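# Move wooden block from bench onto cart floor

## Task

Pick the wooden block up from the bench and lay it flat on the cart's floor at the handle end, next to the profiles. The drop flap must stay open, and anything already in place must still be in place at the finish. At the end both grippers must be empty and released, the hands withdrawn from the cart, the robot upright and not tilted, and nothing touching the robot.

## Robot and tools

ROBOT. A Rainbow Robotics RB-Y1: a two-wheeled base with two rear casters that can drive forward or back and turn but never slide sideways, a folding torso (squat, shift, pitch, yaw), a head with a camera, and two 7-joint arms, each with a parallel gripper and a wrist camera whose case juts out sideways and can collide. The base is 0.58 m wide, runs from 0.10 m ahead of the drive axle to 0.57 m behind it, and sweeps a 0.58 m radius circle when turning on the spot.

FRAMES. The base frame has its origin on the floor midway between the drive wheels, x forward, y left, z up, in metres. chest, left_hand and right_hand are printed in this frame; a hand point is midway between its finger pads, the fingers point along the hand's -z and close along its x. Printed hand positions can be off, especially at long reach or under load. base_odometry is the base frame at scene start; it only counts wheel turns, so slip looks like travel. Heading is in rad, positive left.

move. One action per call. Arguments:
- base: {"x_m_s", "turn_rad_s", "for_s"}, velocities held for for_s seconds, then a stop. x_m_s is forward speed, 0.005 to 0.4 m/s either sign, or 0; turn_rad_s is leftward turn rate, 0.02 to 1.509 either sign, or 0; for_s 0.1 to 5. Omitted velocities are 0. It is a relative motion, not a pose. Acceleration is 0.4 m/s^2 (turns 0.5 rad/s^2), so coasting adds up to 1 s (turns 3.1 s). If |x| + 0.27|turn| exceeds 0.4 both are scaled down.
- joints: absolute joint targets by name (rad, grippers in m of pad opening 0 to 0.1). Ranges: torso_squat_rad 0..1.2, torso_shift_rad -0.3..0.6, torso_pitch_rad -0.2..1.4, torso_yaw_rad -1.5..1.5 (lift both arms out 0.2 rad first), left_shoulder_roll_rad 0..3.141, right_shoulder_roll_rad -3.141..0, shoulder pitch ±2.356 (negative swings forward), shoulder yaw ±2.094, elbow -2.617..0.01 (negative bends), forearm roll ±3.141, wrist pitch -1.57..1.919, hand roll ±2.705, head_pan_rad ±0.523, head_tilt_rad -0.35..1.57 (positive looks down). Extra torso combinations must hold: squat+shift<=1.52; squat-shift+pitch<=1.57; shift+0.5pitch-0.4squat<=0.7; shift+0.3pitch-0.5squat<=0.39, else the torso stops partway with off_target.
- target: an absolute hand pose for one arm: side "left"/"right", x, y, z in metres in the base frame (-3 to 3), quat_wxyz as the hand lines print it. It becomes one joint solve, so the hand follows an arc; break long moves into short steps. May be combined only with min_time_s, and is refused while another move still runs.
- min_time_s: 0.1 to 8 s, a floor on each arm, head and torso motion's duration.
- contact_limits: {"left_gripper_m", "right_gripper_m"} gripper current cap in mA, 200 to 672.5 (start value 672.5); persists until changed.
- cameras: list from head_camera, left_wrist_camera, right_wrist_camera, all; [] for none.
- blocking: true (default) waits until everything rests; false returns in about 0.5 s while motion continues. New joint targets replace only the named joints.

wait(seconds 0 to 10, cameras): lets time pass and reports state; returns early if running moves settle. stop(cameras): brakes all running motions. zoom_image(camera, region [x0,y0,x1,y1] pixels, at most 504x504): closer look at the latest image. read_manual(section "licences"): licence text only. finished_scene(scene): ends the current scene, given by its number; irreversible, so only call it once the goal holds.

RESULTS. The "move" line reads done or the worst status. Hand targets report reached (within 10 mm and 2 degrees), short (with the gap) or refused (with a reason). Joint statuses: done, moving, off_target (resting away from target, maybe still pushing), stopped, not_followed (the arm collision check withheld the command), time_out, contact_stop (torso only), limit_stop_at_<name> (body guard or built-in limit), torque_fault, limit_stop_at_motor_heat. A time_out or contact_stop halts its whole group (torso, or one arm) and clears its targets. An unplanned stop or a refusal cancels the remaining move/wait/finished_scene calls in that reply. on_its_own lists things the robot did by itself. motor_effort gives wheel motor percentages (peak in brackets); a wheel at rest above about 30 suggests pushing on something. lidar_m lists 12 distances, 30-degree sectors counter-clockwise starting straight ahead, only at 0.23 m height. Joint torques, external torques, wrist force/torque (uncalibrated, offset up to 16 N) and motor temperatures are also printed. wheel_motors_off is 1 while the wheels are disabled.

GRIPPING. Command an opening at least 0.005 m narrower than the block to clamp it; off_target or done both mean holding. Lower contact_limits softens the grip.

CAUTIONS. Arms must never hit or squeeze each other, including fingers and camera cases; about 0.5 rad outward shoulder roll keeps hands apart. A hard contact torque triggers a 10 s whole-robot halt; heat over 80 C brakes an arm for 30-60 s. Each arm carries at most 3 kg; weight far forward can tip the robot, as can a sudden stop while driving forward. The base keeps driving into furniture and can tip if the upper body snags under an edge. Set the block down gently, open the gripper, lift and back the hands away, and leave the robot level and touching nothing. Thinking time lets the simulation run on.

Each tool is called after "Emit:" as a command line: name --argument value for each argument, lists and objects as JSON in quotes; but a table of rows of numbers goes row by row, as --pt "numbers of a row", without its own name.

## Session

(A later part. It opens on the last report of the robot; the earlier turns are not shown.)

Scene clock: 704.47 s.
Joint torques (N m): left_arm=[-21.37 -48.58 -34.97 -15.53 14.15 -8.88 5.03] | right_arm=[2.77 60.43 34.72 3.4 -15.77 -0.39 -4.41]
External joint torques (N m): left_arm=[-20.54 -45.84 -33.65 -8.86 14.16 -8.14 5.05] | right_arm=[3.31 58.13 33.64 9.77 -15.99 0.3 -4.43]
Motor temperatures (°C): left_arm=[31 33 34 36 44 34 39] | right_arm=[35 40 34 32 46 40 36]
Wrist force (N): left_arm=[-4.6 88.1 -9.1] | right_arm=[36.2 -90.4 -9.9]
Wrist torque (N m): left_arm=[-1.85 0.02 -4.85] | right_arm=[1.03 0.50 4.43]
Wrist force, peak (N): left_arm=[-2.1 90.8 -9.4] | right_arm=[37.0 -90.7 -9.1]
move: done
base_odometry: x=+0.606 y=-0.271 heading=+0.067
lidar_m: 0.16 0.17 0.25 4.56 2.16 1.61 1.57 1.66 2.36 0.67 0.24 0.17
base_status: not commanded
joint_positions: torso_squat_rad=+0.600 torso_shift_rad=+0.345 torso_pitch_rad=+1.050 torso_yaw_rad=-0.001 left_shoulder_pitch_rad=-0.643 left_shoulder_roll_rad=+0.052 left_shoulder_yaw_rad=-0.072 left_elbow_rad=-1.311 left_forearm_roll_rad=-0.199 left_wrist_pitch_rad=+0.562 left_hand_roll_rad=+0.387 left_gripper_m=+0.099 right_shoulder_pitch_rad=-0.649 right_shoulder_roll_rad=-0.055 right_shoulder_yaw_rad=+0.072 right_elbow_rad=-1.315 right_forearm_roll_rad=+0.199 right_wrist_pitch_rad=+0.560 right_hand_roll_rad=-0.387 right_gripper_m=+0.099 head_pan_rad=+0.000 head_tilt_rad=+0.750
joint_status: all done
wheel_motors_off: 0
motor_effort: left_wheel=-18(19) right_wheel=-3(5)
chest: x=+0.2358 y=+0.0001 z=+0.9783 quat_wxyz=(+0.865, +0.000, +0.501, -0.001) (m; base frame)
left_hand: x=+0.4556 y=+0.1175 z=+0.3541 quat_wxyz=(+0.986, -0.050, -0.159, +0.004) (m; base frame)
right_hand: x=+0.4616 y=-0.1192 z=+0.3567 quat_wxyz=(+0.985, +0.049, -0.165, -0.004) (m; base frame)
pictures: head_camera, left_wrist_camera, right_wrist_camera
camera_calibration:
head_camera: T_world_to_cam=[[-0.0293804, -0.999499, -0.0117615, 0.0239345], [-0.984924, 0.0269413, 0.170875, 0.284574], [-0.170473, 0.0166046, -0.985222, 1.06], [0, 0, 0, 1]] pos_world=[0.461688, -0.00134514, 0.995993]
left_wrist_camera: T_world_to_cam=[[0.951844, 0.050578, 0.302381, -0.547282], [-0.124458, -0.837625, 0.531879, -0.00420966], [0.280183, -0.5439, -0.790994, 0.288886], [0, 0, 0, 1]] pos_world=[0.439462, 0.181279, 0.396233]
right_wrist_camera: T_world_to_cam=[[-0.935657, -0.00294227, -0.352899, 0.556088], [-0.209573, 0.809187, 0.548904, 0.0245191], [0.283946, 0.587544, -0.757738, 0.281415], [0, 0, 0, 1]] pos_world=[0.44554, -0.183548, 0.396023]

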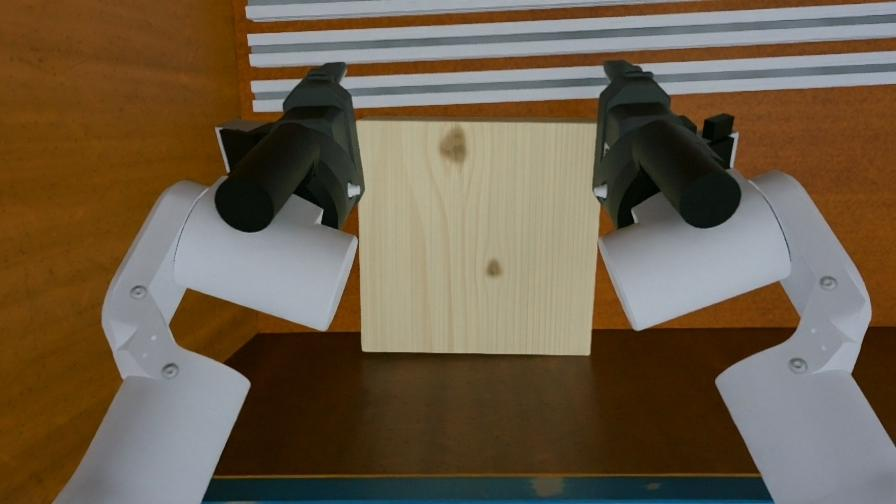

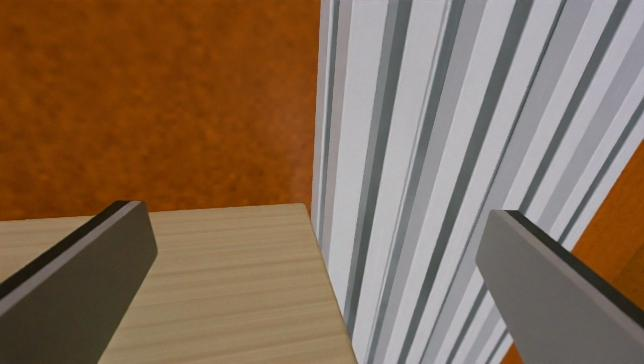

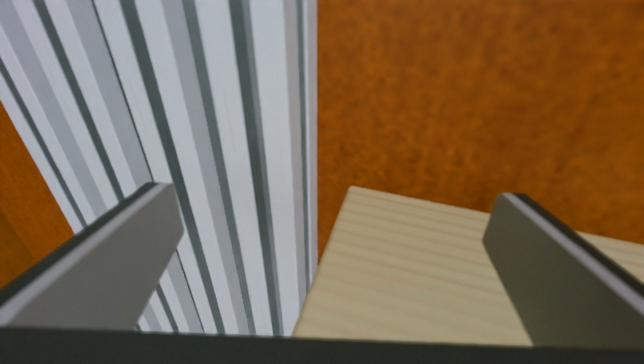

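Emit:
move --joints '{"left_shoulder_roll_rad":0.044,"right_shoulder_roll_rad":-0.046}' --min_time_s 0.6 --cameras '[]'

Emit:
move --joints '{"torso_squat_rad":0.65,"torso_shift_rad":0.37}' --min_time_s 1.5 --cameras '["head_camera","left_wrist_camera","right_wrist_camera"]'

Scene clock: 707.23 s.
Joint torques (N m): left_arm=[-20.01 -42.55 -32.48 -15.39 12.79 -8.49 4.77] | right_arm=[3.18 52.51 32.87 3.05 -14.26 -0.27 -4.06]
External joint torques (N m): left_arm=[-19.17 -39.83 -31.17 -8.72 12.8 -7.75 4.79] | right_arm=[3.71 50.27 31.81 9.42 -14.48 0.42 -4.07]
Motor temperatures (°C): left_arm=[31 33 34 37 44 34 39] | right_arm=[35 40 34 32 46 39 36]
Wrist force (N): left_arm=[-3.7 78.5 -11.8] | right_arm=[33.1 -77.8 -6.9]
Wrist torque (N m): left_arm=[-1.60 -0.17 -4.31] | right_arm=[0.84 0.52 3.80]
Wrist force, peak (N): left_arm=[-5.3 88.5 -8.7] | right_arm=[37.0 -90.8 -9.3]
move: done
base_odometry: x=+0.606 y=-0.271 heading=+0.067
lidar_m: 0.17 0.18 0.25 4.56 2.15 1.61 1.55 1.67 2.34 0.69 0.25 0.18
base_status: not commanded
joint_positions: torso_squat_rad=+0.600 torso_shift_rad=+0.345 torso_pitch_rad=+1.050 torso_yaw_rad=-0.001 left_shoulder_pitch_rad=-0.643 left_shoulder_roll_rad=+0.054 left_shoulder_yaw_rad=-0.073 left_elbow_rad=-1.311 left_forearm_roll_rad=-0.198 left_wrist_pitch_rad=+0.562 left_hand_roll_rad=+0.387 left_gripper_m=+0.099 right_shoulder_pitch_rad=-0.649 right_shoulder_roll_rad=-0.058 right_shoulder_yaw_rad=+0.073 right_elbow_rad=-1.315 right_forearm_roll_rad=+0.199 right_wrist_pitch_rad=+0.560 right_hand_roll_rad=-0.387 right_gripper_m=+0.099 head_pan_rad=+0.000 head_tilt_rad=+0.750
joint_status: all done
wheel_motors_off: 0
motor_effort: left_wheel=-18(19) right_wheel=-4(5)
chest: x=+0.2358 y=+0.0001 z=+0.9783 quat_wxyz=(+0.865, +0.000, +0.501, -0.001) (m; base frame)
left_hand: x=+0.4559 y=+0.1179 z=+0.3541 quat_wxyz=(+0.986, -0.050, -0.160, +0.004) (m; base frame)
right_hand: x=+0.4618 y=-0.1206 z=+0.3565 quat_wxyz=(+0.985, +0.048, -0.166, -0.003) (m; base frame)
pictures: none
No camera images: "cameras" was empty.

Scene clock: 709.03 s.
Joint torques (N m): left_arm=[-19.41 -47.93 -34.39 -7.29 14.02 -8.97 4.78] | right_arm=[-13.87 44.69 25.28 11.62 -10.89 -9.64 -4.02]
External joint torques (N m): left_arm=[-18.39 -45.26 -33.11 -0.54 14.04 -8.22 4.8] | right_arm=[-13.27 42.45 24.23 18.03 -11.11 -8.95 -4.04]
Motor temperatures (°C): left_arm=[31 33 34 37 44 34 39] | right_arm=[35 40 34 32 46 39 35]
Wrist force (N): left_arm=[10.6 94.2 48.5] | right_arm=[29.9 -79.7 177.6]
Wrist torque (N m): left_arm=[-2.94 3.42 -4.98] | right_arm=[3.68 10.89 3.90]
Wrist force, peak (N): left_arm=[10.5 94.4 49.1] | right_arm=[30.3 -79.6 180.6]
move: done
base_odometry: x=+0.605 y=-0.271 heading=+0.067
lidar_m: 0.17 0.18 0.26 4.56 2.15 1.61 1.56 1.67 2.34 0.69 0.25 0.18
base_status: not commanded
joint_positions: torso_squat_rad=+0.651 torso_shift_rad=+0.367 torso_pitch_rad=+1.043 torso_yaw_rad=-0.002 left_shoulder_pitch_rad=-0.643 left_shoulder_roll_rad=+0.055 left_shoulder_yaw_rad=-0.073 left_elbow_rad=-1.313 left_forearm_roll_rad=-0.199 left_wrist_pitch_rad=+0.562 left_hand_roll_rad=+0.387 left_gripper_m=+0.099 right_shoulder_pitch_rad=-0.645 right_shoulder_roll_rad=-0.057 right_shoulder_yaw_rad=+0.075 right_elbow_rad=-1.318 right_forearm_roll_rad=+0.198 right_wrist_pitch_rad=+0.562 right_hand_roll_rad=-0.387 right_gripper_m=+0.099 head_pan_rad=+0.000 head_tilt_rad=+0.750
joint_status: all done
wheel_motors_off: 0
motor_effort: left_wheel=-1(19) right_wheel=+7(8)
chest: x=+0.2392 y=+0.0003 z=+0.9562 quat_wxyz=(+0.867, -0.001, +0.498, -0.001) (m; base frame)
left_hand: x=+0.4643 y=+0.1186 z=+0.3338 quat_wxyz=(+0.985, -0.050, -0.164, +0.004) (m; base frame)
right_hand: x=+0.4666 y=-0.1198 z=+0.3357 quat_wxyz=(+0.985, +0.049, -0.166, -0.003) (m; base frame)
pictures: head_camera, left_wrist_camera, right_wrist_camera
camera_calibration:
head_camera: T_world_to_cam=[[-0.0293165, -0.999505, -0.0114322, 0.0236407], [-0.985967, 0.0270352, 0.164735, 0.297912], [-0.164345, 0.0161012, -0.986272, 1.03834], [0, 0, 0, 1]] pos_world=[0.46507, -0.00114359, 0.975277]
left_wrist_camera: T_world_to_cam=[[0.94908, 0.0491622, 0.311174, -0.550881], [-0.130211, -0.838212, 0.529571, 0.0121517], [0.286865, -0.543124, -0.789129, 0.267181], [0, 0, 0, 1]] pos_world=[0.447768, 0.182381, 0.375826]
right_wrist_camera: T_world_to_cam=[[-0.934933, -0.0039355, -0.354803, 0.553604], [-0.211192, 0.8097, 0.547525, 0.0387944], [0.285129, 0.58683, -0.757847, 0.263828], [0, 0, 0, 1]] pos_world=[0.450551, -0.184055, 0.375121]

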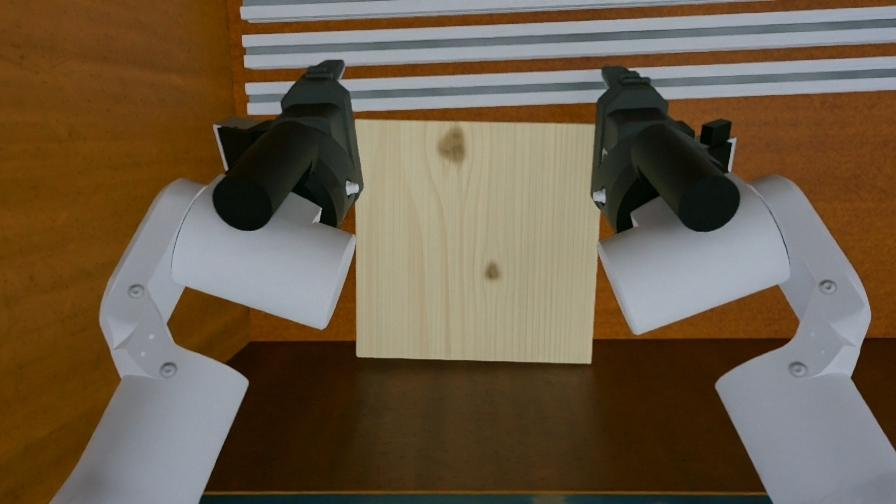

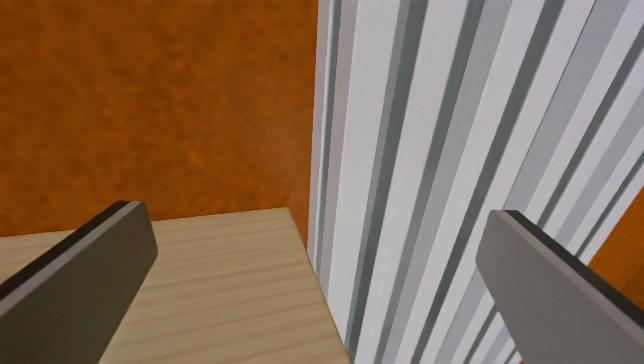

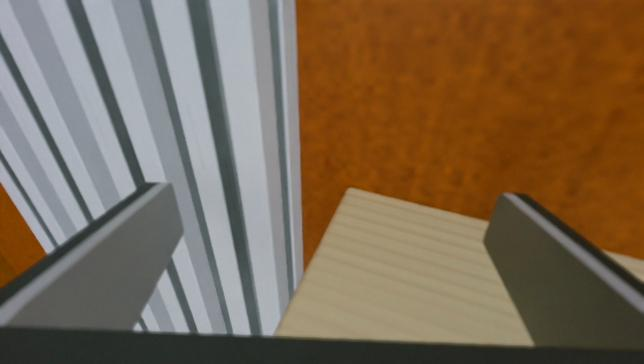

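Emit:
move --joints '{"torso_squat_rad":0.635,"torso_shift_rad":0.362}' --min_time_s 1 --cameras '[]'

Emit:
move --joints '{"left_shoulder_roll_rad":0.06,"right_shoulder_roll_rad":-0.06}' --min_time_s 1 --cameras '[]'

Emit:
move --joints '{"left_shoulder_roll_rad":0.068,"right_shoulder_roll_rad":-0.068}' --min_time_s 1 --cameras '["head_camera","left_wrist_camera"]'

Scene clock: 712.67 s.
Joint torques (N m): left_arm=[-16.7 -45.66 -33.79 -11.39 13.35 -7.2 4.73] | right_arm=[-6.85 48.35 26.99 -3.33 -12.41 -3.44 -3.86]
External joint torques (N m): left_arm=[-15.84 -42.95 -32.49 -4.7 13.36 -6.46 4.75] | right_arm=[-6.39 46.09 25.93 3.01 -12.63 -2.77 -3.88]
Motor temperatures (°C): left_arm=[31 33 34 37 44 35 39] | right_arm=[35 40 34 32 46 39 35]
Wrist force (N): left_arm=[2.3 80.7 -11.7] | right_arm=[17.6 -74.0 -0.5]
Wrist torque (N m): left_arm=[-1.68 -0.15 -4.35] | right_arm=[0.90 0.73 3.80]
Wrist force, peak (N): left_arm=[11.0 94.2 50.3] | right_arm=[30.2 -79.7 178.4]
move: done
base_odometry: x=+0.605 y=-0.271 heading=+0.067
lidar_m: 0.16 0.18 0.25 4.56 2.16 1.61 1.57 1.65 2.34 0.70 0.25 0.17
base_status: not commanded
joint_positions: torso_squat_rad=+0.635 torso_shift_rad=+0.362 torso_pitch_rad=+1.050 torso_yaw_rad=-0.001 left_shoulder_pitch_rad=-0.644 left_shoulder_roll_rad=+0.055 left_shoulder_yaw_rad=-0.073 left_elbow_rad=-1.312 left_forearm_roll_rad=-0.198 left_wrist_pitch_rad=+0.562 left_hand_roll_rad=+0.387 left_gripper_m=+0.099 right_shoulder_pitch_rad=-0.646 right_shoulder_roll_rad=-0.057 right_shoulder_yaw_rad=+0.074 right_elbow_rad=-1.314 right_forearm_roll_rad=+0.198 right_wrist_pitch_rad=+0.561 right_hand_roll_rad=-0.387 right_gripper_m=+0.099 head_pan_rad=+0.000 head_tilt_rad=+0.750
joint_status: all done
wheel_motors_off: 0
motor_effort: left_wheel=-8(8) right_wheel=+0(8)
chest: x=+0.2399 y=+0.0002 z=+0.9615 quat_wxyz=(+0.865, -0.001, +0.501, -0.001) (m; base frame)
left_hand: x=+0.4610 y=+0.1183 z=+0.3377 quat_wxyz=(+0.986, -0.050, -0.161, +0.004) (m; base frame)
right_hand: x=+0.4633 y=-0.1200 z=+0.3389 quat_wxyz=(+0.985, +0.049, -0.163, -0.003) (m; base frame)
pictures: none
No camera images: "cameras" was empty.

Scene clock: 713.97 s.
Joint torques (N m): left_arm=[-12.3 -22.88 -17.08 -11.65 6.59 -5.4 2.58] | right_arm=[-3.79 26.34 16.81 -3.72 -7.06 -2.15 -2.27]
External joint torques (N m): left_arm=[-11.43 -20.35 -15.86 -4.94 6.61 -4.66 2.59] | right_arm=[-3.34 24.22 15.82 2.63 -7.28 -1.47 -2.29]
Motor temperatures (°C): left_arm=[31 33 34 37 43 35 39] | right_arm=[35 40 34 32 46 39 35]
Wrist force (N): left_arm=[-5.9 40.9 -13.9] | right_arm=[10.9 -37.3 4.3]
Wrist torque (N m): left_arm=[-0.95 -0.40 -2.18] | right_arm=[0.23 0.83 1.95]
Wrist force, peak (N): left_arm=[2.6 80.6 -10.9] | right_arm=[17.9 -74.2 0.4]
move: done
base_odometry: x=+0.605 y=-0.271 heading=+0.067
lidar_m: 0.16 0.18 0.26 4.56 2.16 1.61 1.57 1.67 2.35 0.69 0.26 0.18
base_status: not commanded
joint_positions: torso_squat_rad=+0.635 torso_shift_rad=+0.362 torso_pitch_rad=+1.050 torso_yaw_rad=-0.001 left_shoulder_pitch_rad=-0.645 left_shoulder_roll_rad=+0.065 left_shoulder_yaw_rad=-0.077 left_elbow_rad=-1.312 left_forearm_roll_rad=-0.197 left_wrist_pitch_rad=+0.561 left_hand_roll_rad=+0.387 left_gripper_m=+0.099 right_shoulder_pitch_rad=-0.647 right_shoulder_roll_rad=-0.066 right_shoulder_yaw_rad=+0.077 right_elbow_rad=-1.314 right_forearm_roll_rad=+0.197 right_wrist_pitch_rad=+0.560 right_hand_roll_rad=-0.387 right_gripper_m=+0.099 head_pan_rad=+0.000 head_tilt_rad=+0.750
joint_status: all done
wheel_motors_off: 0
motor_effort: left_wheel=-7(9) right_wheel=-2(3)
chest: x=+0.2400 y=+0.0002 z=+0.9615 quat_wxyz=(+0.865, +0.000, +0.501, -0.001) (m; base frame)
left_hand: x=+0.4623 y=+0.1215 z=+0.3375 quat_wxyz=(+0.986, -0.048, -0.162, +0.000) (m; base frame)
right_hand: x=+0.4644 y=-0.1231 z=+0.3387 quat_wxyz=(+0.985, +0.047, -0.164, +0.000) (m; base frame)
pictures: none
No camera images: "cameras" was empty.

Scene clock: 715.27 s.
Joint torques (N m): left_arm=[-8.99 -12.98 -9.75 -11.41 3.52 -3.86 1.55] | right_arm=[-1.33 13.17 9.21 -3.55 -3.5 -1.12 -1.21]
External joint torques (N m): left_arm=[-8.12 -10.54 -8.58 -4.68 3.54 -3.12 1.57] | right_arm=[-0.88 11.13 8.25 2.81 -3.73 -0.44 -1.23]
Motor temperatures (°C): left_arm=[31 32 34 37 43 34 38] | right_arm=[35 40 34 32 45 39 35]
Wrist force (N): left_arm=[-7.0 23.0 -13.4] | right_arm=[6.8 -15.7 3.8]
Wrist torque (N m): left_arm=[-0.64 -0.44 -1.15] | right_arm=[-0.15 0.65 0.86]
Wrist force, peak (N): left_arm=[-6.0 40.9 -13.8] | right_arm=[11.0 -37.3 4.3]
move: done
base_odometry: x=+0.605 y=-0.271 heading=+0.067
lidar_m: 0.16 0.19 0.25 4.56 2.15 1.61 1.57 1.66 2.34 0.69 0.26 0.18
base_status: not commanded
joint_positions: torso_squat_rad=+0.635 torso_shift_rad=+0.362 torso_pitch_rad=+1.050 torso_yaw_rad=-0.001 left_shoulder_pitch_rad=-0.646 left_shoulder_roll_rad=+0.070 left_shoulder_yaw_rad=-0.079 left_elbow_rad=-1.312 left_forearm_roll_rad=-0.196 left_wrist_pitch_rad=+0.561 left_hand_roll_rad=+0.388 left_gripper_m=+0.099 right_shoulder_pitch_rad=-0.648 right_shoulder_roll_rad=-0.071 right_shoulder_yaw_rad=+0.079 right_elbow_rad=-1.314 right_forearm_roll_rad=+0.196 right_wrist_pitch_rad=+0.560 right_hand_roll_rad=-0.388 right_gripper_m=+0.099 head_pan_rad=+0.000 head_tilt_rad=+0.750
joint_status: all done
wheel_motors_off: 0
motor_effort: left_wheel=-8(9) right_wheel=-1(2)
chest: x=+0.2400 y=+0.0002 z=+0.9615 quat_wxyz=(+0.865, +0.000, +0.501, -0.001) (m; base frame)
left_hand: x=+0.4633 y=+0.1233 z=+0.3374 quat_wxyz=(+0.986, -0.047, -0.163, -0.002) (m; base frame)
right_hand: x=+0.4650 y=-0.1246 z=+0.3386 quat_wxyz=(+0.985, +0.046, -0.165, +0.002) (m; base frame)
pictures: head_camera, left_wrist_camera
camera_calibration:
head_camera: T_world_to_cam=[[-0.0292685, -0.999503, -0.0116712, 0.0238185], [-0.984878, 0.0268415, 0.17116, 0.291295], [-0.170762, 0.0165043, -0.985174, 1.04415], [0, 0, 0, 1]] pos_world=[0.465889, -0.00124518, 0.979093]
left_wrist_camera: T_world_to_cam=[[0.949929, 0.0370212, 0.310265, -0.549874], [-0.137987, -0.841187, 0.522843, 0.0202669], [0.280347, -0.539476, -0.793959, 0.277099], [0, 0, 0, 1]] pos_world=[0.447454, 0.186894, 0.380016]

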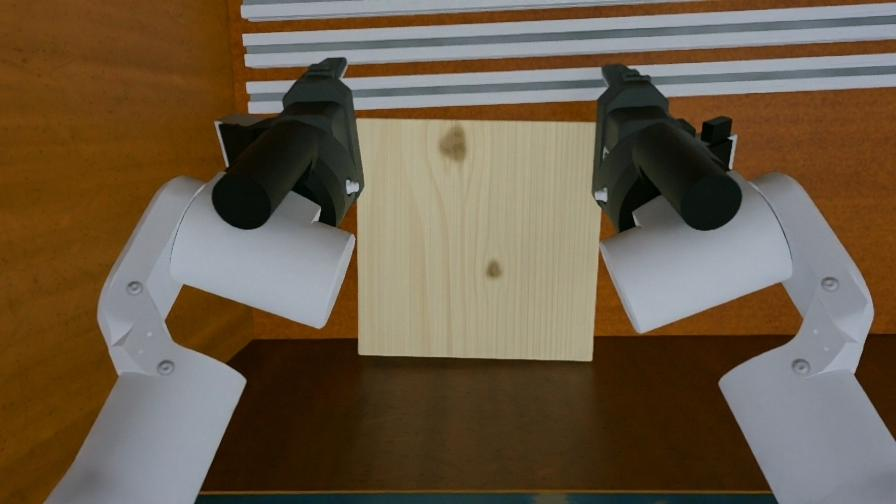

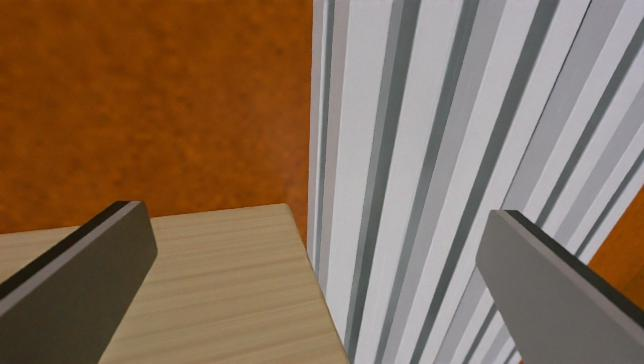

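Emit:
move --joints '{"left_shoulder_roll_rad":0.085,"right_shoulder_roll_rad":-0.085}' --min_time_s 1.2 --cameras '[]'

Emit:
move --joints '{"left_shoulder_roll_rad":0.115,"right_shoulder_roll_rad":-0.115}' --min_time_s 1.2 --cameras '["head_camera"]'

Scene clock: 718.23 s.
Joint torques (N m): left_arm=[-1.68 -2 -1.14 -7.24 0.21 -1.35 0.24] | right_arm=[-0.38 0.34 1.64 -5.8 -0.2 -0.46 -0.43]
External joint torques (N m): left_arm=[-0.8 0.16 -0.11 -0.49 0.25 -0.61 0.26] | right_arm=[0.04 -1.43 0.8 0.56 -0.43 0.22 -0.45]
Motor temperatures (°C): left_arm=[31 32 34 36 42 34 38] | right_arm=[34 39 33 32 44 39 35]
Wrist force (N): left_arm=[-0.6 3.8 -7.1] | right_arm=[-1.1 4.6 -3.5]
Wrist torque (N m): left_arm=[-0.56 0.12 0.10] | right_arm=[-0.56 0.07 -0.10]
Wrist force, peak (N): left_arm=[-6.2 23.0 -14.1] | right_arm=[7.0 -16.4 4.7]
move: done
base_odometry: x=+0.605 y=-0.271 heading=+0.067
lidar_m: 0.17 0.17 0.25 4.57 2.15 1.61 1.56 1.67 2.35 0.69 0.26 0.18
base_status: not commanded
joint_positions: torso_squat_rad=+0.635 torso_shift_rad=+0.362 torso_pitch_rad=+1.050 torso_yaw_rad=-0.001 left_shoulder_pitch_rad=-0.648 left_shoulder_roll_rad=+0.085 left_shoulder_yaw_rad=-0.081 left_elbow_rad=-1.313 left_forearm_roll_rad=-0.195 left_wrist_pitch_rad=+0.560 left_hand_roll_rad=+0.388 left_gripper_m=+0.099 right_shoulder_pitch_rad=-0.648 right_shoulder_roll_rad=-0.085 right_shoulder_yaw_rad=+0.081 right_elbow_rad=-1.313 right_forearm_roll_rad=+0.195 right_wrist_pitch_rad=+0.560 right_hand_roll_rad=-0.388 right_gripper_m=+0.099 head_pan_rad=+0.000 head_tilt_rad=+0.750
joint_status: all done
wheel_motors_off: 0
motor_effort: left_wheel=-8(9) right_wheel=-2(2)
chest: x=+0.2399 y=+0.0001 z=+0.9615 quat_wxyz=(+0.865, +0.000, +0.501, -0.001) (m; base frame)
left_hand: x=+0.4660 y=+0.1294 z=+0.3374 quat_wxyz=(+0.985, -0.042, -0.166, -0.007) (m; base frame)
right_hand: x=+0.4661 y=-0.1310 z=+0.3379 quat_wxyz=(+0.985, +0.041, -0.166, +0.006) (m; base frame)
pictures: none
No camera images: "cameras" was empty.

Scene clock: 719.73 s.
Joint torques (N m): left_arm=[-1.7 1.4 -0.93 -7.15 0.09 -1.23 0.24] | right_arm=[-0.33 -0.55 1.42 -6.01 -0.18 -0.37 -0.34]
External joint torques (N m): left_arm=[-0.89 2.94 -0.19 -0.39 0.15 -0.5 0.26] | right_arm=[0.02 -1.7 0.88 0.36 -0.45 0.3 -0.36]
Motor temperatures (°C): left_arm=[31 32 34 36 42 34 38] | right_arm=[34 39 33 32 44 39 35]
Wrist force (N): left_arm=[-0.5 3.0 -7.6] | right_arm=[-1.1 4.4 -3.2]
Wrist torque (N m): left_arm=[-0.49 0.18 0.12] | right_arm=[-0.57 0.09 -0.11]
Wrist force, peak (N): left_arm=[-0.9 3.2 -8.6] | right_arm=[-0.8 4.8 -4.3]
move: done
base_odometry: x=+0.605 y=-0.271 heading=+0.067
lidar_m: 0.16 0.18 0.26 4.56 2.17 1.62 1.57 1.68 2.35 0.69 0.25 0.18
base_status: not commanded
joint_positions: torso_squat_rad=+0.635 torso_shift_rad=+0.362 torso_pitch_rad=+1.050 torso_yaw_rad=-0.001 left_shoulder_pitch_rad=-0.648 left_shoulder_roll_rad=+0.114 left_shoulder_yaw_rad=-0.081 left_elbow_rad=-1.313 left_forearm_roll_rad=-0.195 left_wrist_pitch_rad=+0.560 left_hand_roll_rad=+0.388 left_gripper_m=+0.099 right_shoulder_pitch_rad=-0.648 right_shoulder_roll_rad=-0.115 right_shoulder_yaw_rad=+0.081 right_elbow_rad=-1.313 right_forearm_roll_rad=+0.195 right_wrist_pitch_rad=+0.560 right_hand_roll_rad=-0.388 right_gripper_m=+0.099 head_pan_rad=+0.000 head_tilt_rad=+0.750
joint_status: all done
wheel_motors_off: 0
motor_effort: left_wheel=-9(9) right_wheel=+0(2)
chest: x=+0.2399 y=+0.0001 z=+0.9615 quat_wxyz=(+0.865, +0.000, +0.501, -0.001) (m; base frame)
left_hand: x=+0.4691 y=+0.1448 z=+0.3362 quat_wxyz=(+0.985, -0.030, -0.168, -0.015) (m; base frame)
right_hand: x=+0.4692 y=-0.1468 z=+0.3367 quat_wxyz=(+0.985, +0.029, -0.169, +0.014) (m; base frame)
pictures: head_camera
camera_calibration:
head_camera: T_world_to_cam=[[-0.0294059, -0.999497, -0.0118518, 0.0239603], [-0.98489, 0.0269476, 0.171072, 0.291373], [-0.170666, 0.0167032, -0.985187, 1.04422], [0, 0, 0, 1]] pos_world=[0.465889, -0.00134537, 0.979193]

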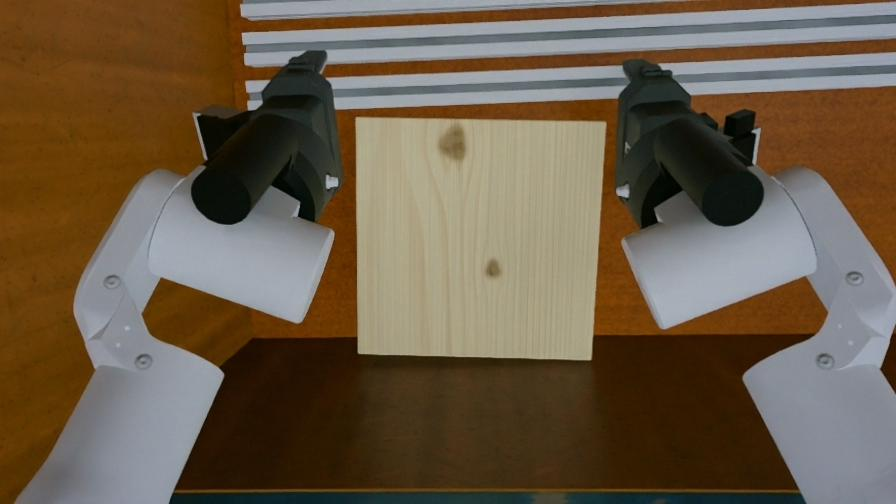

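Emit:
move --joints '{"left_shoulder_pitch_rad":-0.608,"left_shoulder_roll_rad":0.10,"left_shoulder_yaw_rad":-0.084,"left_elbow_rad":-1.674,"left_forearm_roll_rad":-0.156,"left_wrist_pitch_rad":0.946,"left_hand_roll_rad":0.307,"right_shoulder_pitch_rad":-0.608,"right_shoulder_roll_rad":-0.10,"right_shoulder_yaw_rad":0.084,"right_elbow_rad":-1.674,"right_forearm_roll_rad":0.156,"right_wrist_pitch_rad":0.946,"right_hand_roll_rad":-0.307}' --min_time_s 1.5 --cameras '["head_camera"]'

Emit:
move --joints '{"left_shoulder_pitch_rad":-0.809,"left_shoulder_roll_rad":0.09,"left_shoulder_yaw_rad":-0.032,"left_elbow_rad":-2.093,"left_forearm_roll_rad":-0.14,"left_wrist_pitch_rad":1.546,"left_hand_roll_rad":0.236,"right_shoulder_pitch_rad":-0.809,"right_shoulder_roll_rad":-0.09,"right_shoulder_yaw_rad":0.032,"right_elbow_rad":-2.093,"right_forearm_roll_rad":0.14,"right_wrist_pitch_rad":1.546,"right_hand_roll_rad":-0.236}' --min_time_s 1.5 --cameras '[]'

Emit:
move --joints '{"torso_squat_rad":0.3,"torso_shift_rad":0.2,"torso_pitch_rad":0.7}' --min_time_s 1.5 --cameras '["head_camera"]'

Scene clock: 727.50 s.
Joint torques (N m): left_arm=[-0.87 -2.82 -1.14 -8.51 0 -0.68 -0.32] | right_arm=[0.43 3.59 1.37 -8.65 -0.01 -0.46 0.17]
External joint torques (N m): left_arm=[0.92 -1.21 -0.24 -0.14 0.07 -0.06 -0.3] | right_arm=[1.66 2.36 0.68 -0.77 -0.33 0.09 0.16]
Motor temperatures (°C): left_arm=[31 31 34 36 41 34 38] | right_arm=[34 37 33 32 42 38 35]
Wrist force (N): left_arm=[-0.4 2.9 -7.5] | right_arm=[-0.8 4.4 -4.0]
Wrist torque (N m): left_arm=[-0.52 0.19 0.10] | right_arm=[-0.51 0.12 -0.09]
Wrist force, peak (N): left_arm=[-1.1 4.3 -8.0] | right_arm=[-1.2 5.2 -3.6]
move: done
base_odometry: x=+0.605 y=-0.271 heading=+0.067
lidar_m: 0.17 0.18 0.25 4.56 2.16 1.61 1.57 1.67 2.35 0.69 0.25 0.18
base_status: not commanded
joint_positions: torso_squat_rad=+0.635 torso_shift_rad=+0.362 torso_pitch_rad=+1.050 torso_yaw_rad=-0.001 left_shoulder_pitch_rad=-0.608 left_shoulder_roll_rad=+0.100 left_shoulder_yaw_rad=-0.084 left_elbow_rad=-1.674 left_forearm_roll_rad=-0.156 left_wrist_pitch_rad=+0.946 left_hand_roll_rad=+0.307 left_gripper_m=+0.099 right_shoulder_pitch_rad=-0.608 right_shoulder_roll_rad=-0.100 right_shoulder_yaw_rad=+0.084 right_elbow_rad=-1.674 right_forearm_roll_rad=+0.156 right_wrist_pitch_rad=+0.946 right_hand_roll_rad=-0.307 right_gripper_m=+0.099 head_pan_rad=+0.000 head_tilt_rad=+0.750
joint_status: all done
wheel_motors_off: 0
motor_effort: left_wheel=-8(9) right_wheel=+2(3)
chest: x=+0.2399 y=+0.0001 z=+0.9615 quat_wxyz=(+0.865, +0.000, +0.501, -0.001) (m; base frame)
left_hand: x=+0.4944 y=+0.1430 z=+0.4020 quat_wxyz=(+0.990, -0.016, -0.138, -0.012) (m; base frame)
right_hand: x=+0.4943 y=-0.1448 z=+0.4023 quat_wxyz=(+0.990, +0.014, -0.138, +0.012) (m; base frame)
pictures: head_camera
camera_calibration:
head_camera: T_world_to_cam=[[-0.0294037, -0.999497, -0.0118489, 0.0239553], [-0.984873, 0.0269443, 0.171168, 0.291288], [-0.170763, 0.0167026, -0.985171, 1.04415], [0, 0, 0, 1]] pos_world=[0.465889, -0.00134537, 0.979093]

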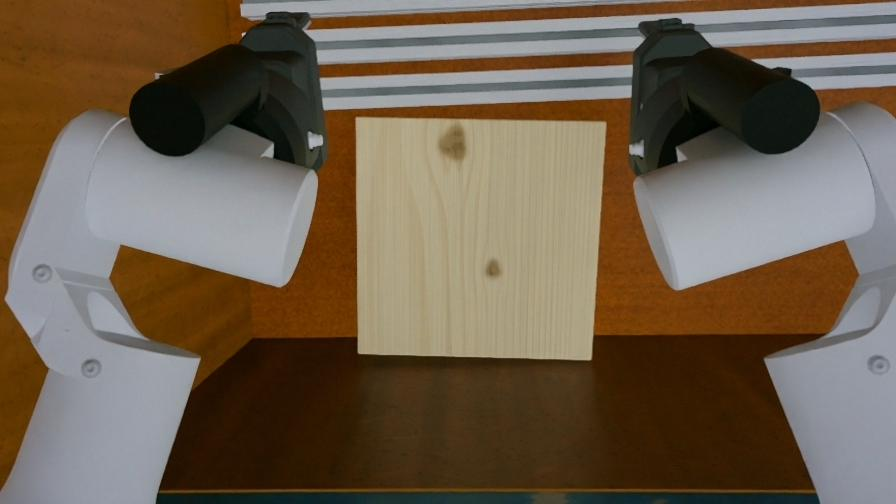

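Scene clock: 729.30 s.
Joint torques (N m): left_arm=[-5.89 -2.43 0.83 -9.31 0.13 -0.76 -0.25] | right_arm=[-6.89 3.04 -1.26 -9.92 0.02 -0.45 0.16]
External joint torques (N m): left_arm=[0.28 -1.16 1.69 0.1 0.2 -0.1 -0.23] | right_arm=[-1.33 2.11 -1.97 -1.05 -0.31 0.13 0.14]
Motor temperatures (°C): left_arm=[31 31 33 36 40 34 38] | right_arm=[34 36 33 31 41 38 35]
Wrist force (N): left_arm=[-0.6 3.4 -7.4] | right_arm=[0.2 5.4 -3.7]
Wrist torque (N m): left_arm=[-0.54 0.10 0.10] | right_arm=[-0.58 0.23 -0.10]
Wrist force, peak (N): left_arm=[-0.5 3.6 -8.3] | right_arm=[-0.5 5.0 -4.3]
move: done
base_odometry: x=+0.605 y=-0.271 heading=+0.067
lidar_m: 0.17 0.17 0.25 4.57 2.14 1.62 1.56 1.67 2.33 0.69 0.25 0.18
base_status: not commanded
joint_positions: torso_squat_rad=+0.635 torso_shift_rad=+0.362 torso_pitch_rad=+1.050 torso_yaw_rad=-0.001 left_shoulder_pitch_rad=-0.809 left_shoulder_roll_rad=+0.090 left_shoulder_yaw_rad=-0.032 left_elbow_rad=-2.093 left_forearm_roll_rad=-0.140 left_wrist_pitch_rad=+1.546 left_hand_roll_rad=+0.236 left_gripper_m=+0.099 right_shoulder_pitch_rad=-0.809 right_shoulder_roll_rad=-0.090 right_shoulder_yaw_rad=+0.032 right_elbow_rad=-2.093 right_forearm_roll_rad=+0.140 right_wrist_pitch_rad=+1.546 right_hand_roll_rad=-0.236 right_gripper_m=+0.099 head_pan_rad=+0.000 head_tilt_rad=+0.750
joint_status: all done
wheel_motors_off: 0
motor_effort: left_wheel=-7(8) right_wheel=+2(4)
chest: x=+0.2399 y=+0.0001 z=+0.9615 quat_wxyz=(+0.865, +0.000, +0.501, -0.001) (m; base frame)
left_hand: x=+0.5757 y=+0.1378 z=+0.5424 quat_wxyz=(+0.990, -0.011, -0.144, -0.002) (m; base frame)
right_hand: x=+0.5754 y=-0.1392 z=+0.5427 quat_wxyz=(+0.990, +0.009, -0.143, +0.002) (m; base frame)
pictures: none
No camera images: "cameras" was empty.

Scene clock: 731.40 s.
Joint torques (N m): left_arm=[-10.92 -1.12 1.43 -8.7 -0.09 -1.25 -0.24] | right_arm=[-11.39 1.55 -1.84 -9.36 0.24 -1.19 0.19]
External joint torques (N m): left_arm=[0.79 -1.28 1.37 0.5 0.14 -0.01 -0.21] | right_arm=[-0.21 2.07 -1.79 -0.66 -0.19 -0.03 0.16]
Motor temperatures (°C): left_arm=[31 31 33 36 40 33 38] | right_arm=[34 36 33 31 41 38 35]
Wrist force (N): left_arm=[-2.7 3.5 -6.6] | right_arm=[-2.8 5.1 -2.4]
Wrist torque (N m): left_arm=[-0.58 0.05 0.14] | right_arm=[-0.57 0.01 -0.11]
Wrist force, peak (N): left_arm=[-0.3 2.6 -8.9] | right_arm=[-1.0 5.5 -3.9]
move: done
base_odometry: x=+0.605 y=-0.271 heading=+0.067
lidar_m: 0.17 0.18 0.26 4.56 2.15 1.63 1.57 1.68 2.34 0.69 0.26 0.18
base_status: not commanded
joint_positions: torso_squat_rad=+0.300 torso_shift_rad=+0.200 torso_pitch_rad=+0.700 torso_yaw_rad=-0.001 left_shoulder_pitch_rad=-0.809 left_shoulder_roll_rad=+0.090 left_shoulder_yaw_rad=-0.032 left_elbow_rad=-2.093 left_forearm_roll_rad=-0.140 left_wrist_pitch_rad=+1.546 left_hand_roll_rad=+0.236 left_gripper_m=+0.099 right_shoulder_pitch_rad=-0.809 right_shoulder_roll_rad=-0.090 right_shoulder_yaw_rad=+0.032 right_elbow_rad=-2.093 right_forearm_roll_rad=+0.140 right_wrist_pitch_rad=+1.546 right_hand_roll_rad=-0.236 right_gripper_m=+0.099 head_pan_rad=+0.000 head_tilt_rad=+0.750
joint_status: all done
wheel_motors_off: 0
motor_effort: left_wheel=-7(11) right_wheel=+2(7)
chest: x=+0.1041 y=+0.0001 z=+1.1726 quat_wxyz=(+0.939, +0.000, +0.343, -0.001) (m; base frame)
left_hand: x=+0.5633 y=+0.1378 z=+0.8941 quat_wxyz=(+0.949, -0.010, -0.314, -0.004) (m; base frame)
right_hand: x=+0.5629 y=-0.1392 z=+0.8943 quat_wxyz=(+0.950, +0.009, -0.314, +0.003) (m; base frame)
pictures: head_camera
camera_calibration:
head_camera: T_world_to_cam=[[-0.0235572, -0.999497, -0.0212126, 0.0328322], [-0.983859, 0.0269431, -0.176908, 0.529405], [0.177391, 0.0167027, -0.983999, 1.19126], [0, 0, 0, 1]] pos_world=[0.310315, -0.00134538, 1.26655]

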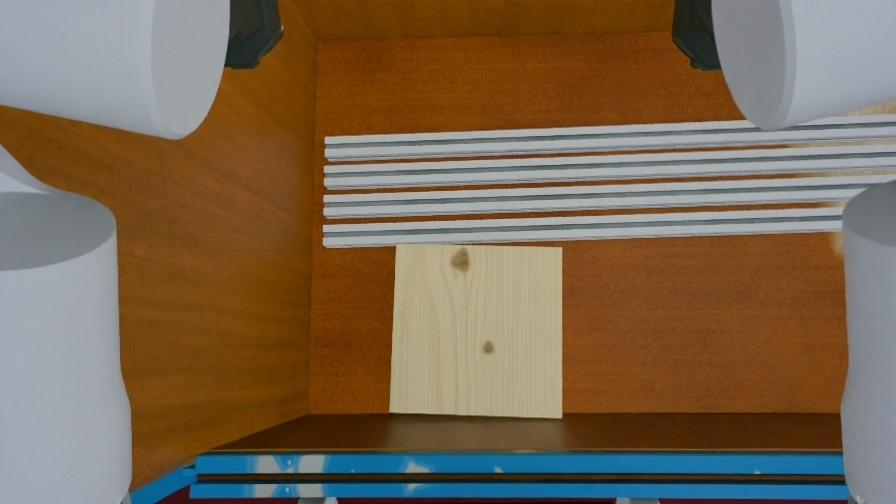

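Emit:
move --joints '{"torso_squat_rad":0.1,"torso_shift_rad":0.08,"torso_pitch_rad":0.4}' --min_time_s 1.5 --cameras '[]'

Emit:
move --base '{"x_m_s":-0.2,"for_s":3}' --cameras '["head_camera"]'

Emit:
move --joints '{"torso_pitch_rad":0.0,"head_tilt_rad":0.7}' --cameras '["head_camera"]'

Scene clock: 734.57 s.
Joint torques (N m): left_arm=[-14.11 -0.03 1.94 -7.61 -0.14 -1.64 -0.27] | right_arm=[-15.6 0.42 -2.29 -8.66 0.22 -1.43 0.24]
External joint torques (N m): left_arm=[1.23 -1.41 1.1 0.52 0.2 -0.01 -0.23] | right_arm=[-0.65 2.13 -1.58 -0.97 -0.27 0.1 0.2]
Motor temperatures (°C): left_arm=[31 31 33 36 40 33 38] | right_arm=[34 36 33 31 40 38 35]
Wrist force (N): left_arm=[-4.2 3.1 -5.8] | right_arm=[-3.9 4.9 -1.9]
Wrist torque (N m): left_arm=[-0.51 -0.06 0.13] | right_arm=[-0.56 -0.04 -0.13]
Wrist force, peak (N): left_arm=[-3.4 3.6 -7.1] | right_arm=[-4.1 5.3 -1.8]
move: done
base_odometry: x=+0.605 y=-0.271 heading=+0.067
lidar_m: 0.17 0.19 0.25 4.56 2.15 1.62 1.56 1.68 2.34 0.69 0.25 0.18
base_status: not commanded
joint_positions: torso_squat_rad=+0.100 torso_shift_rad=+0.080 torso_pitch_rad=+0.400 torso_yaw_rad=-0.001 left_shoulder_pitch_rad=-0.809 left_shoulder_roll_rad=+0.090 left_shoulder_yaw_rad=-0.032 left_elbow_rad=-2.093 left_forearm_roll_rad=-0.140 left_wrist_pitch_rad=+1.546 left_hand_roll_rad=+0.236 left_gripper_m=+0.099 right_shoulder_pitch_rad=-0.809 right_shoulder_roll_rad=-0.090 right_shoulder_yaw_rad=+0.032 right_elbow_rad=-2.093 right_forearm_roll_rad=+0.140 right_wrist_pitch_rad=+1.546 right_hand_roll_rad=-0.236 right_gripper_m=+0.099 head_pan_rad=+0.000 head_tilt_rad=+0.750
joint_status: all done
wheel_motors_off: 0
motor_effort: left_wheel=-6(11) right_wheel=+3(6)
chest: x=-0.0519 y=+0.0001 z=+1.2598 quat_wxyz=(+0.980, +0.000, +0.199, -0.001) (m; base frame)
left_hand: x=+0.4690 y=+0.1379 z=+1.1294 quat_wxyz=(+0.892, -0.009, -0.452, -0.005) (m; base frame)
right_hand: x=+0.4686 y=-0.1392 z=+1.1295 quat_wxyz=(+0.892, +0.008, -0.452, +0.005) (m; base frame)
pictures: none
No camera images: "cameras" was empty.

Scene clock: 738.53 s.
Joint torques (N m): left_arm=[-14.31 -0.1 1.81 -7.8 -0.24 -1.75 -0.35] | right_arm=[-15.6 0.42 -2.12 -8.28 0.21 -1.48 0.19]
External joint torques (N m): left_arm=[1.02 -1.47 0.96 0.33 0.1 -0.13 -0.31] | right_arm=[-0.65 2.13 -1.42 -0.58 -0.28 0.06 0.15]
Motor temperatures (°C): left_arm=[31 30 33 36 39 33 38] | right_arm=[34 35 32 31 40 38 34]
Wrist force (N): left_arm=[-4.3 2.5 -4.9] | right_arm=[-3.8 4.8 -1.1]
Wrist torque (N m): left_arm=[-0.44 -0.09 0.14] | right_arm=[-0.58 -0.08 -0.09]
Wrist force, peak (N): left_arm=[-4.4 3.6 -6.0] | right_arm=[-4.1 5.2 -1.9]
move: done
base_odometry: x=+0.007 y=-0.311 heading=+0.068
lidar_m: 0.77 0.81 1.86 3.31 1.33 1.00 0.96 1.04 1.47 4.46 1.10 0.81
base_status: done (sent for 3 of 3 s)
joint_positions: torso_squat_rad=+0.100 torso_shift_rad=+0.080 torso_pitch_rad=+0.400 torso_yaw_rad=-0.001 left_shoulder_pitch_rad=-0.809 left_shoulder_roll_rad=+0.090 left_shoulder_yaw_rad=-0.032 left_elbow_rad=-2.093 left_forearm_roll_rad=-0.140 left_wrist_pitch_rad=+1.546 left_hand_roll_rad=+0.236 left_gripper_m=+0.099 right_shoulder_pitch_rad=-0.809 right_shoulder_roll_rad=-0.090 right_shoulder_yaw_rad=+0.032 right_elbow_rad=-2.093 right_forearm_roll_rad=+0.140 right_wrist_pitch_rad=+1.546 right_hand_roll_rad=-0.236 right_gripper_m=+0.099 head_pan_rad=+0.000 head_tilt_rad=+0.750
joint_status: not commanded
wheel_motors_off: 0
motor_effort: left_wheel=+9(26) right_wheel=-9(30)
chest: x=-0.0519 y=+0.0001 z=+1.2598 quat_wxyz=(+0.980, +0.000, +0.199, -0.001) (m; base frame)
left_hand: x=+0.4690 y=+0.1379 z=+1.1294 quat_wxyz=(+0.892, -0.009, -0.452, -0.005) (m; base frame)
right_hand: x=+0.4686 y=-0.1392 z=+1.1295 quat_wxyz=(+0.892, +0.008, -0.452, +0.005) (m; base frame)
pictures: head_camera
camera_calibration:
head_camera: T_world_to_cam=[[-0.0161513, -0.9995, -0.0271817, 0.0388881], [-0.887682, 0.0268454, -0.459675, 0.752507], [0.460175, 0.0167043, -0.887671, 1.19808], [0, 0, 0, 1]] pos_world=[0.11729, -0.00134567, 1.41046]

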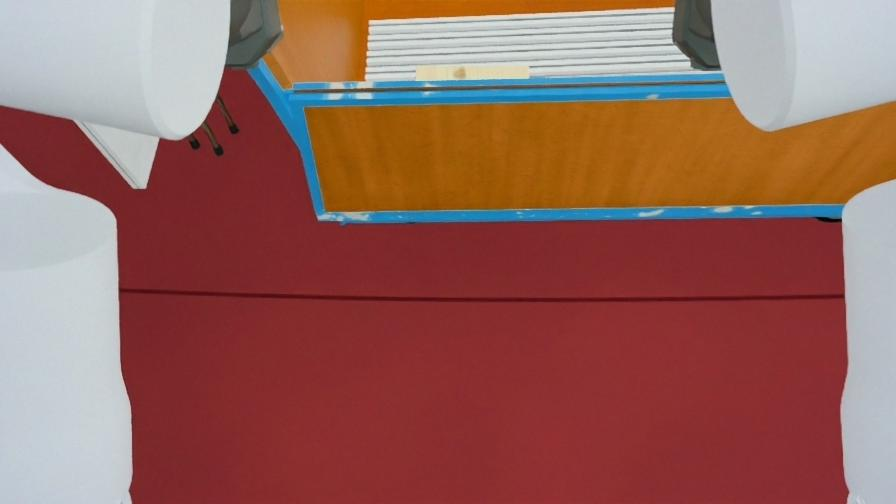

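Scene clock: 740.63 s.
Joint torques (N m): left_arm=[-16.46 1.33 2.67 -5.14 -0.33 -2.07 -0.42] | right_arm=[-18.53 -0.97 -2.85 -5.85 0.24 -1.82 0.2]
External joint torques (N m): left_arm=[1.54 -1.45 0.91 0.45 0.11 -0.16 -0.36] | right_arm=[-0.7 2.09 -1.37 -0.53 -0.25 0.01 0.15]
Motor temperatures (°C): left_arm=[31 30 33 36 39 33 38] | right_arm=[34 35 32 31 40 38 34]
Wrist force (N): left_arm=[-5.0 3.4 -3.6] | right_arm=[-4.5 4.8 0.7]
Wrist torque (N m): left_arm=[-0.53 -0.14 0.15] | right_arm=[-0.63 -0.07 -0.11]
Wrist force, peak (N): left_arm=[-4.9 3.8 -6.1] | right_arm=[-5.1 4.9 0.7]
move: done
base_odometry: x=+0.007 y=-0.311 heading=+0.068
lidar_m: 0.77 0.81 1.85 3.30 1.33 0.99 0.96 1.03 1.45 4.47 1.09 0.80
base_status: not commanded
joint_positions: torso_squat_rad=+0.100 torso_shift_rad=+0.080 torso_pitch_rad=+0.000 torso_yaw_rad=-0.001 left_shoulder_pitch_rad=-0.809 left_shoulder_roll_rad=+0.090 left_shoulder_yaw_rad=-0.032 left_elbow_rad=-2.093 left_forearm_roll_rad=-0.140 left_wrist_pitch_rad=+1.546 left_hand_roll_rad=+0.236 left_gripper_m=+0.099 right_shoulder_pitch_rad=-0.809 right_shoulder_roll_rad=-0.090 right_shoulder_yaw_rad=+0.032 right_elbow_rad=-2.093 right_forearm_roll_rad=+0.140 right_wrist_pitch_rad=+1.546 right_hand_roll_rad=-0.236 right_gripper_m=+0.099 head_pan_rad=+0.000 head_tilt_rad=+0.700
joint_status: all done
wheel_motors_off: 0
motor_effort: left_wheel=+11(12) right_wheel=-10(11)
chest: x=-0.1724 y=+0.0001 z=+1.2842 quat_wxyz=(+1.000, +0.000, +0.000, -0.001) (m; base frame)
left_hand: x=+0.3581 y=+0.1379 z=+1.3670 quat_wxyz=(+0.784, -0.008, -0.620, -0.007) (m; base frame)
right_hand: x=+0.3578 y=-0.1392 z=+1.3669 quat_wxyz=(+0.784, +0.007, -0.620, +0.006) (m; base frame)
pictures: head_camera
camera_calibration:
head_camera: T_world_to_cam=[[-0.00265923, -0.999503, -0.0314214, 0.0453539], [-0.599434, 0.0267438, -0.799977, 1.14878], [0.80042, 0.0167078, -0.599207, 0.954928], [0, 0, 0, 1]] pos_world=[-0.0756065, -0.00134599, 1.49262]

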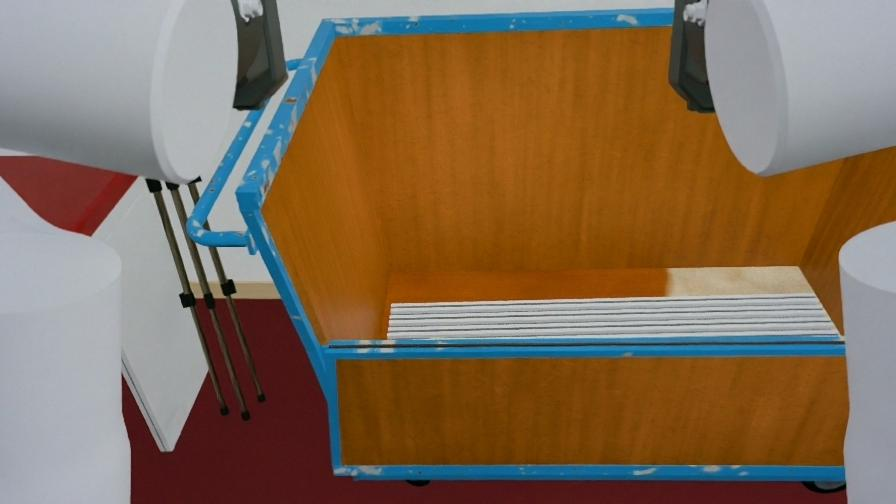

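Emit:
finished_scene --scene 2

The scene is finished: the task was done.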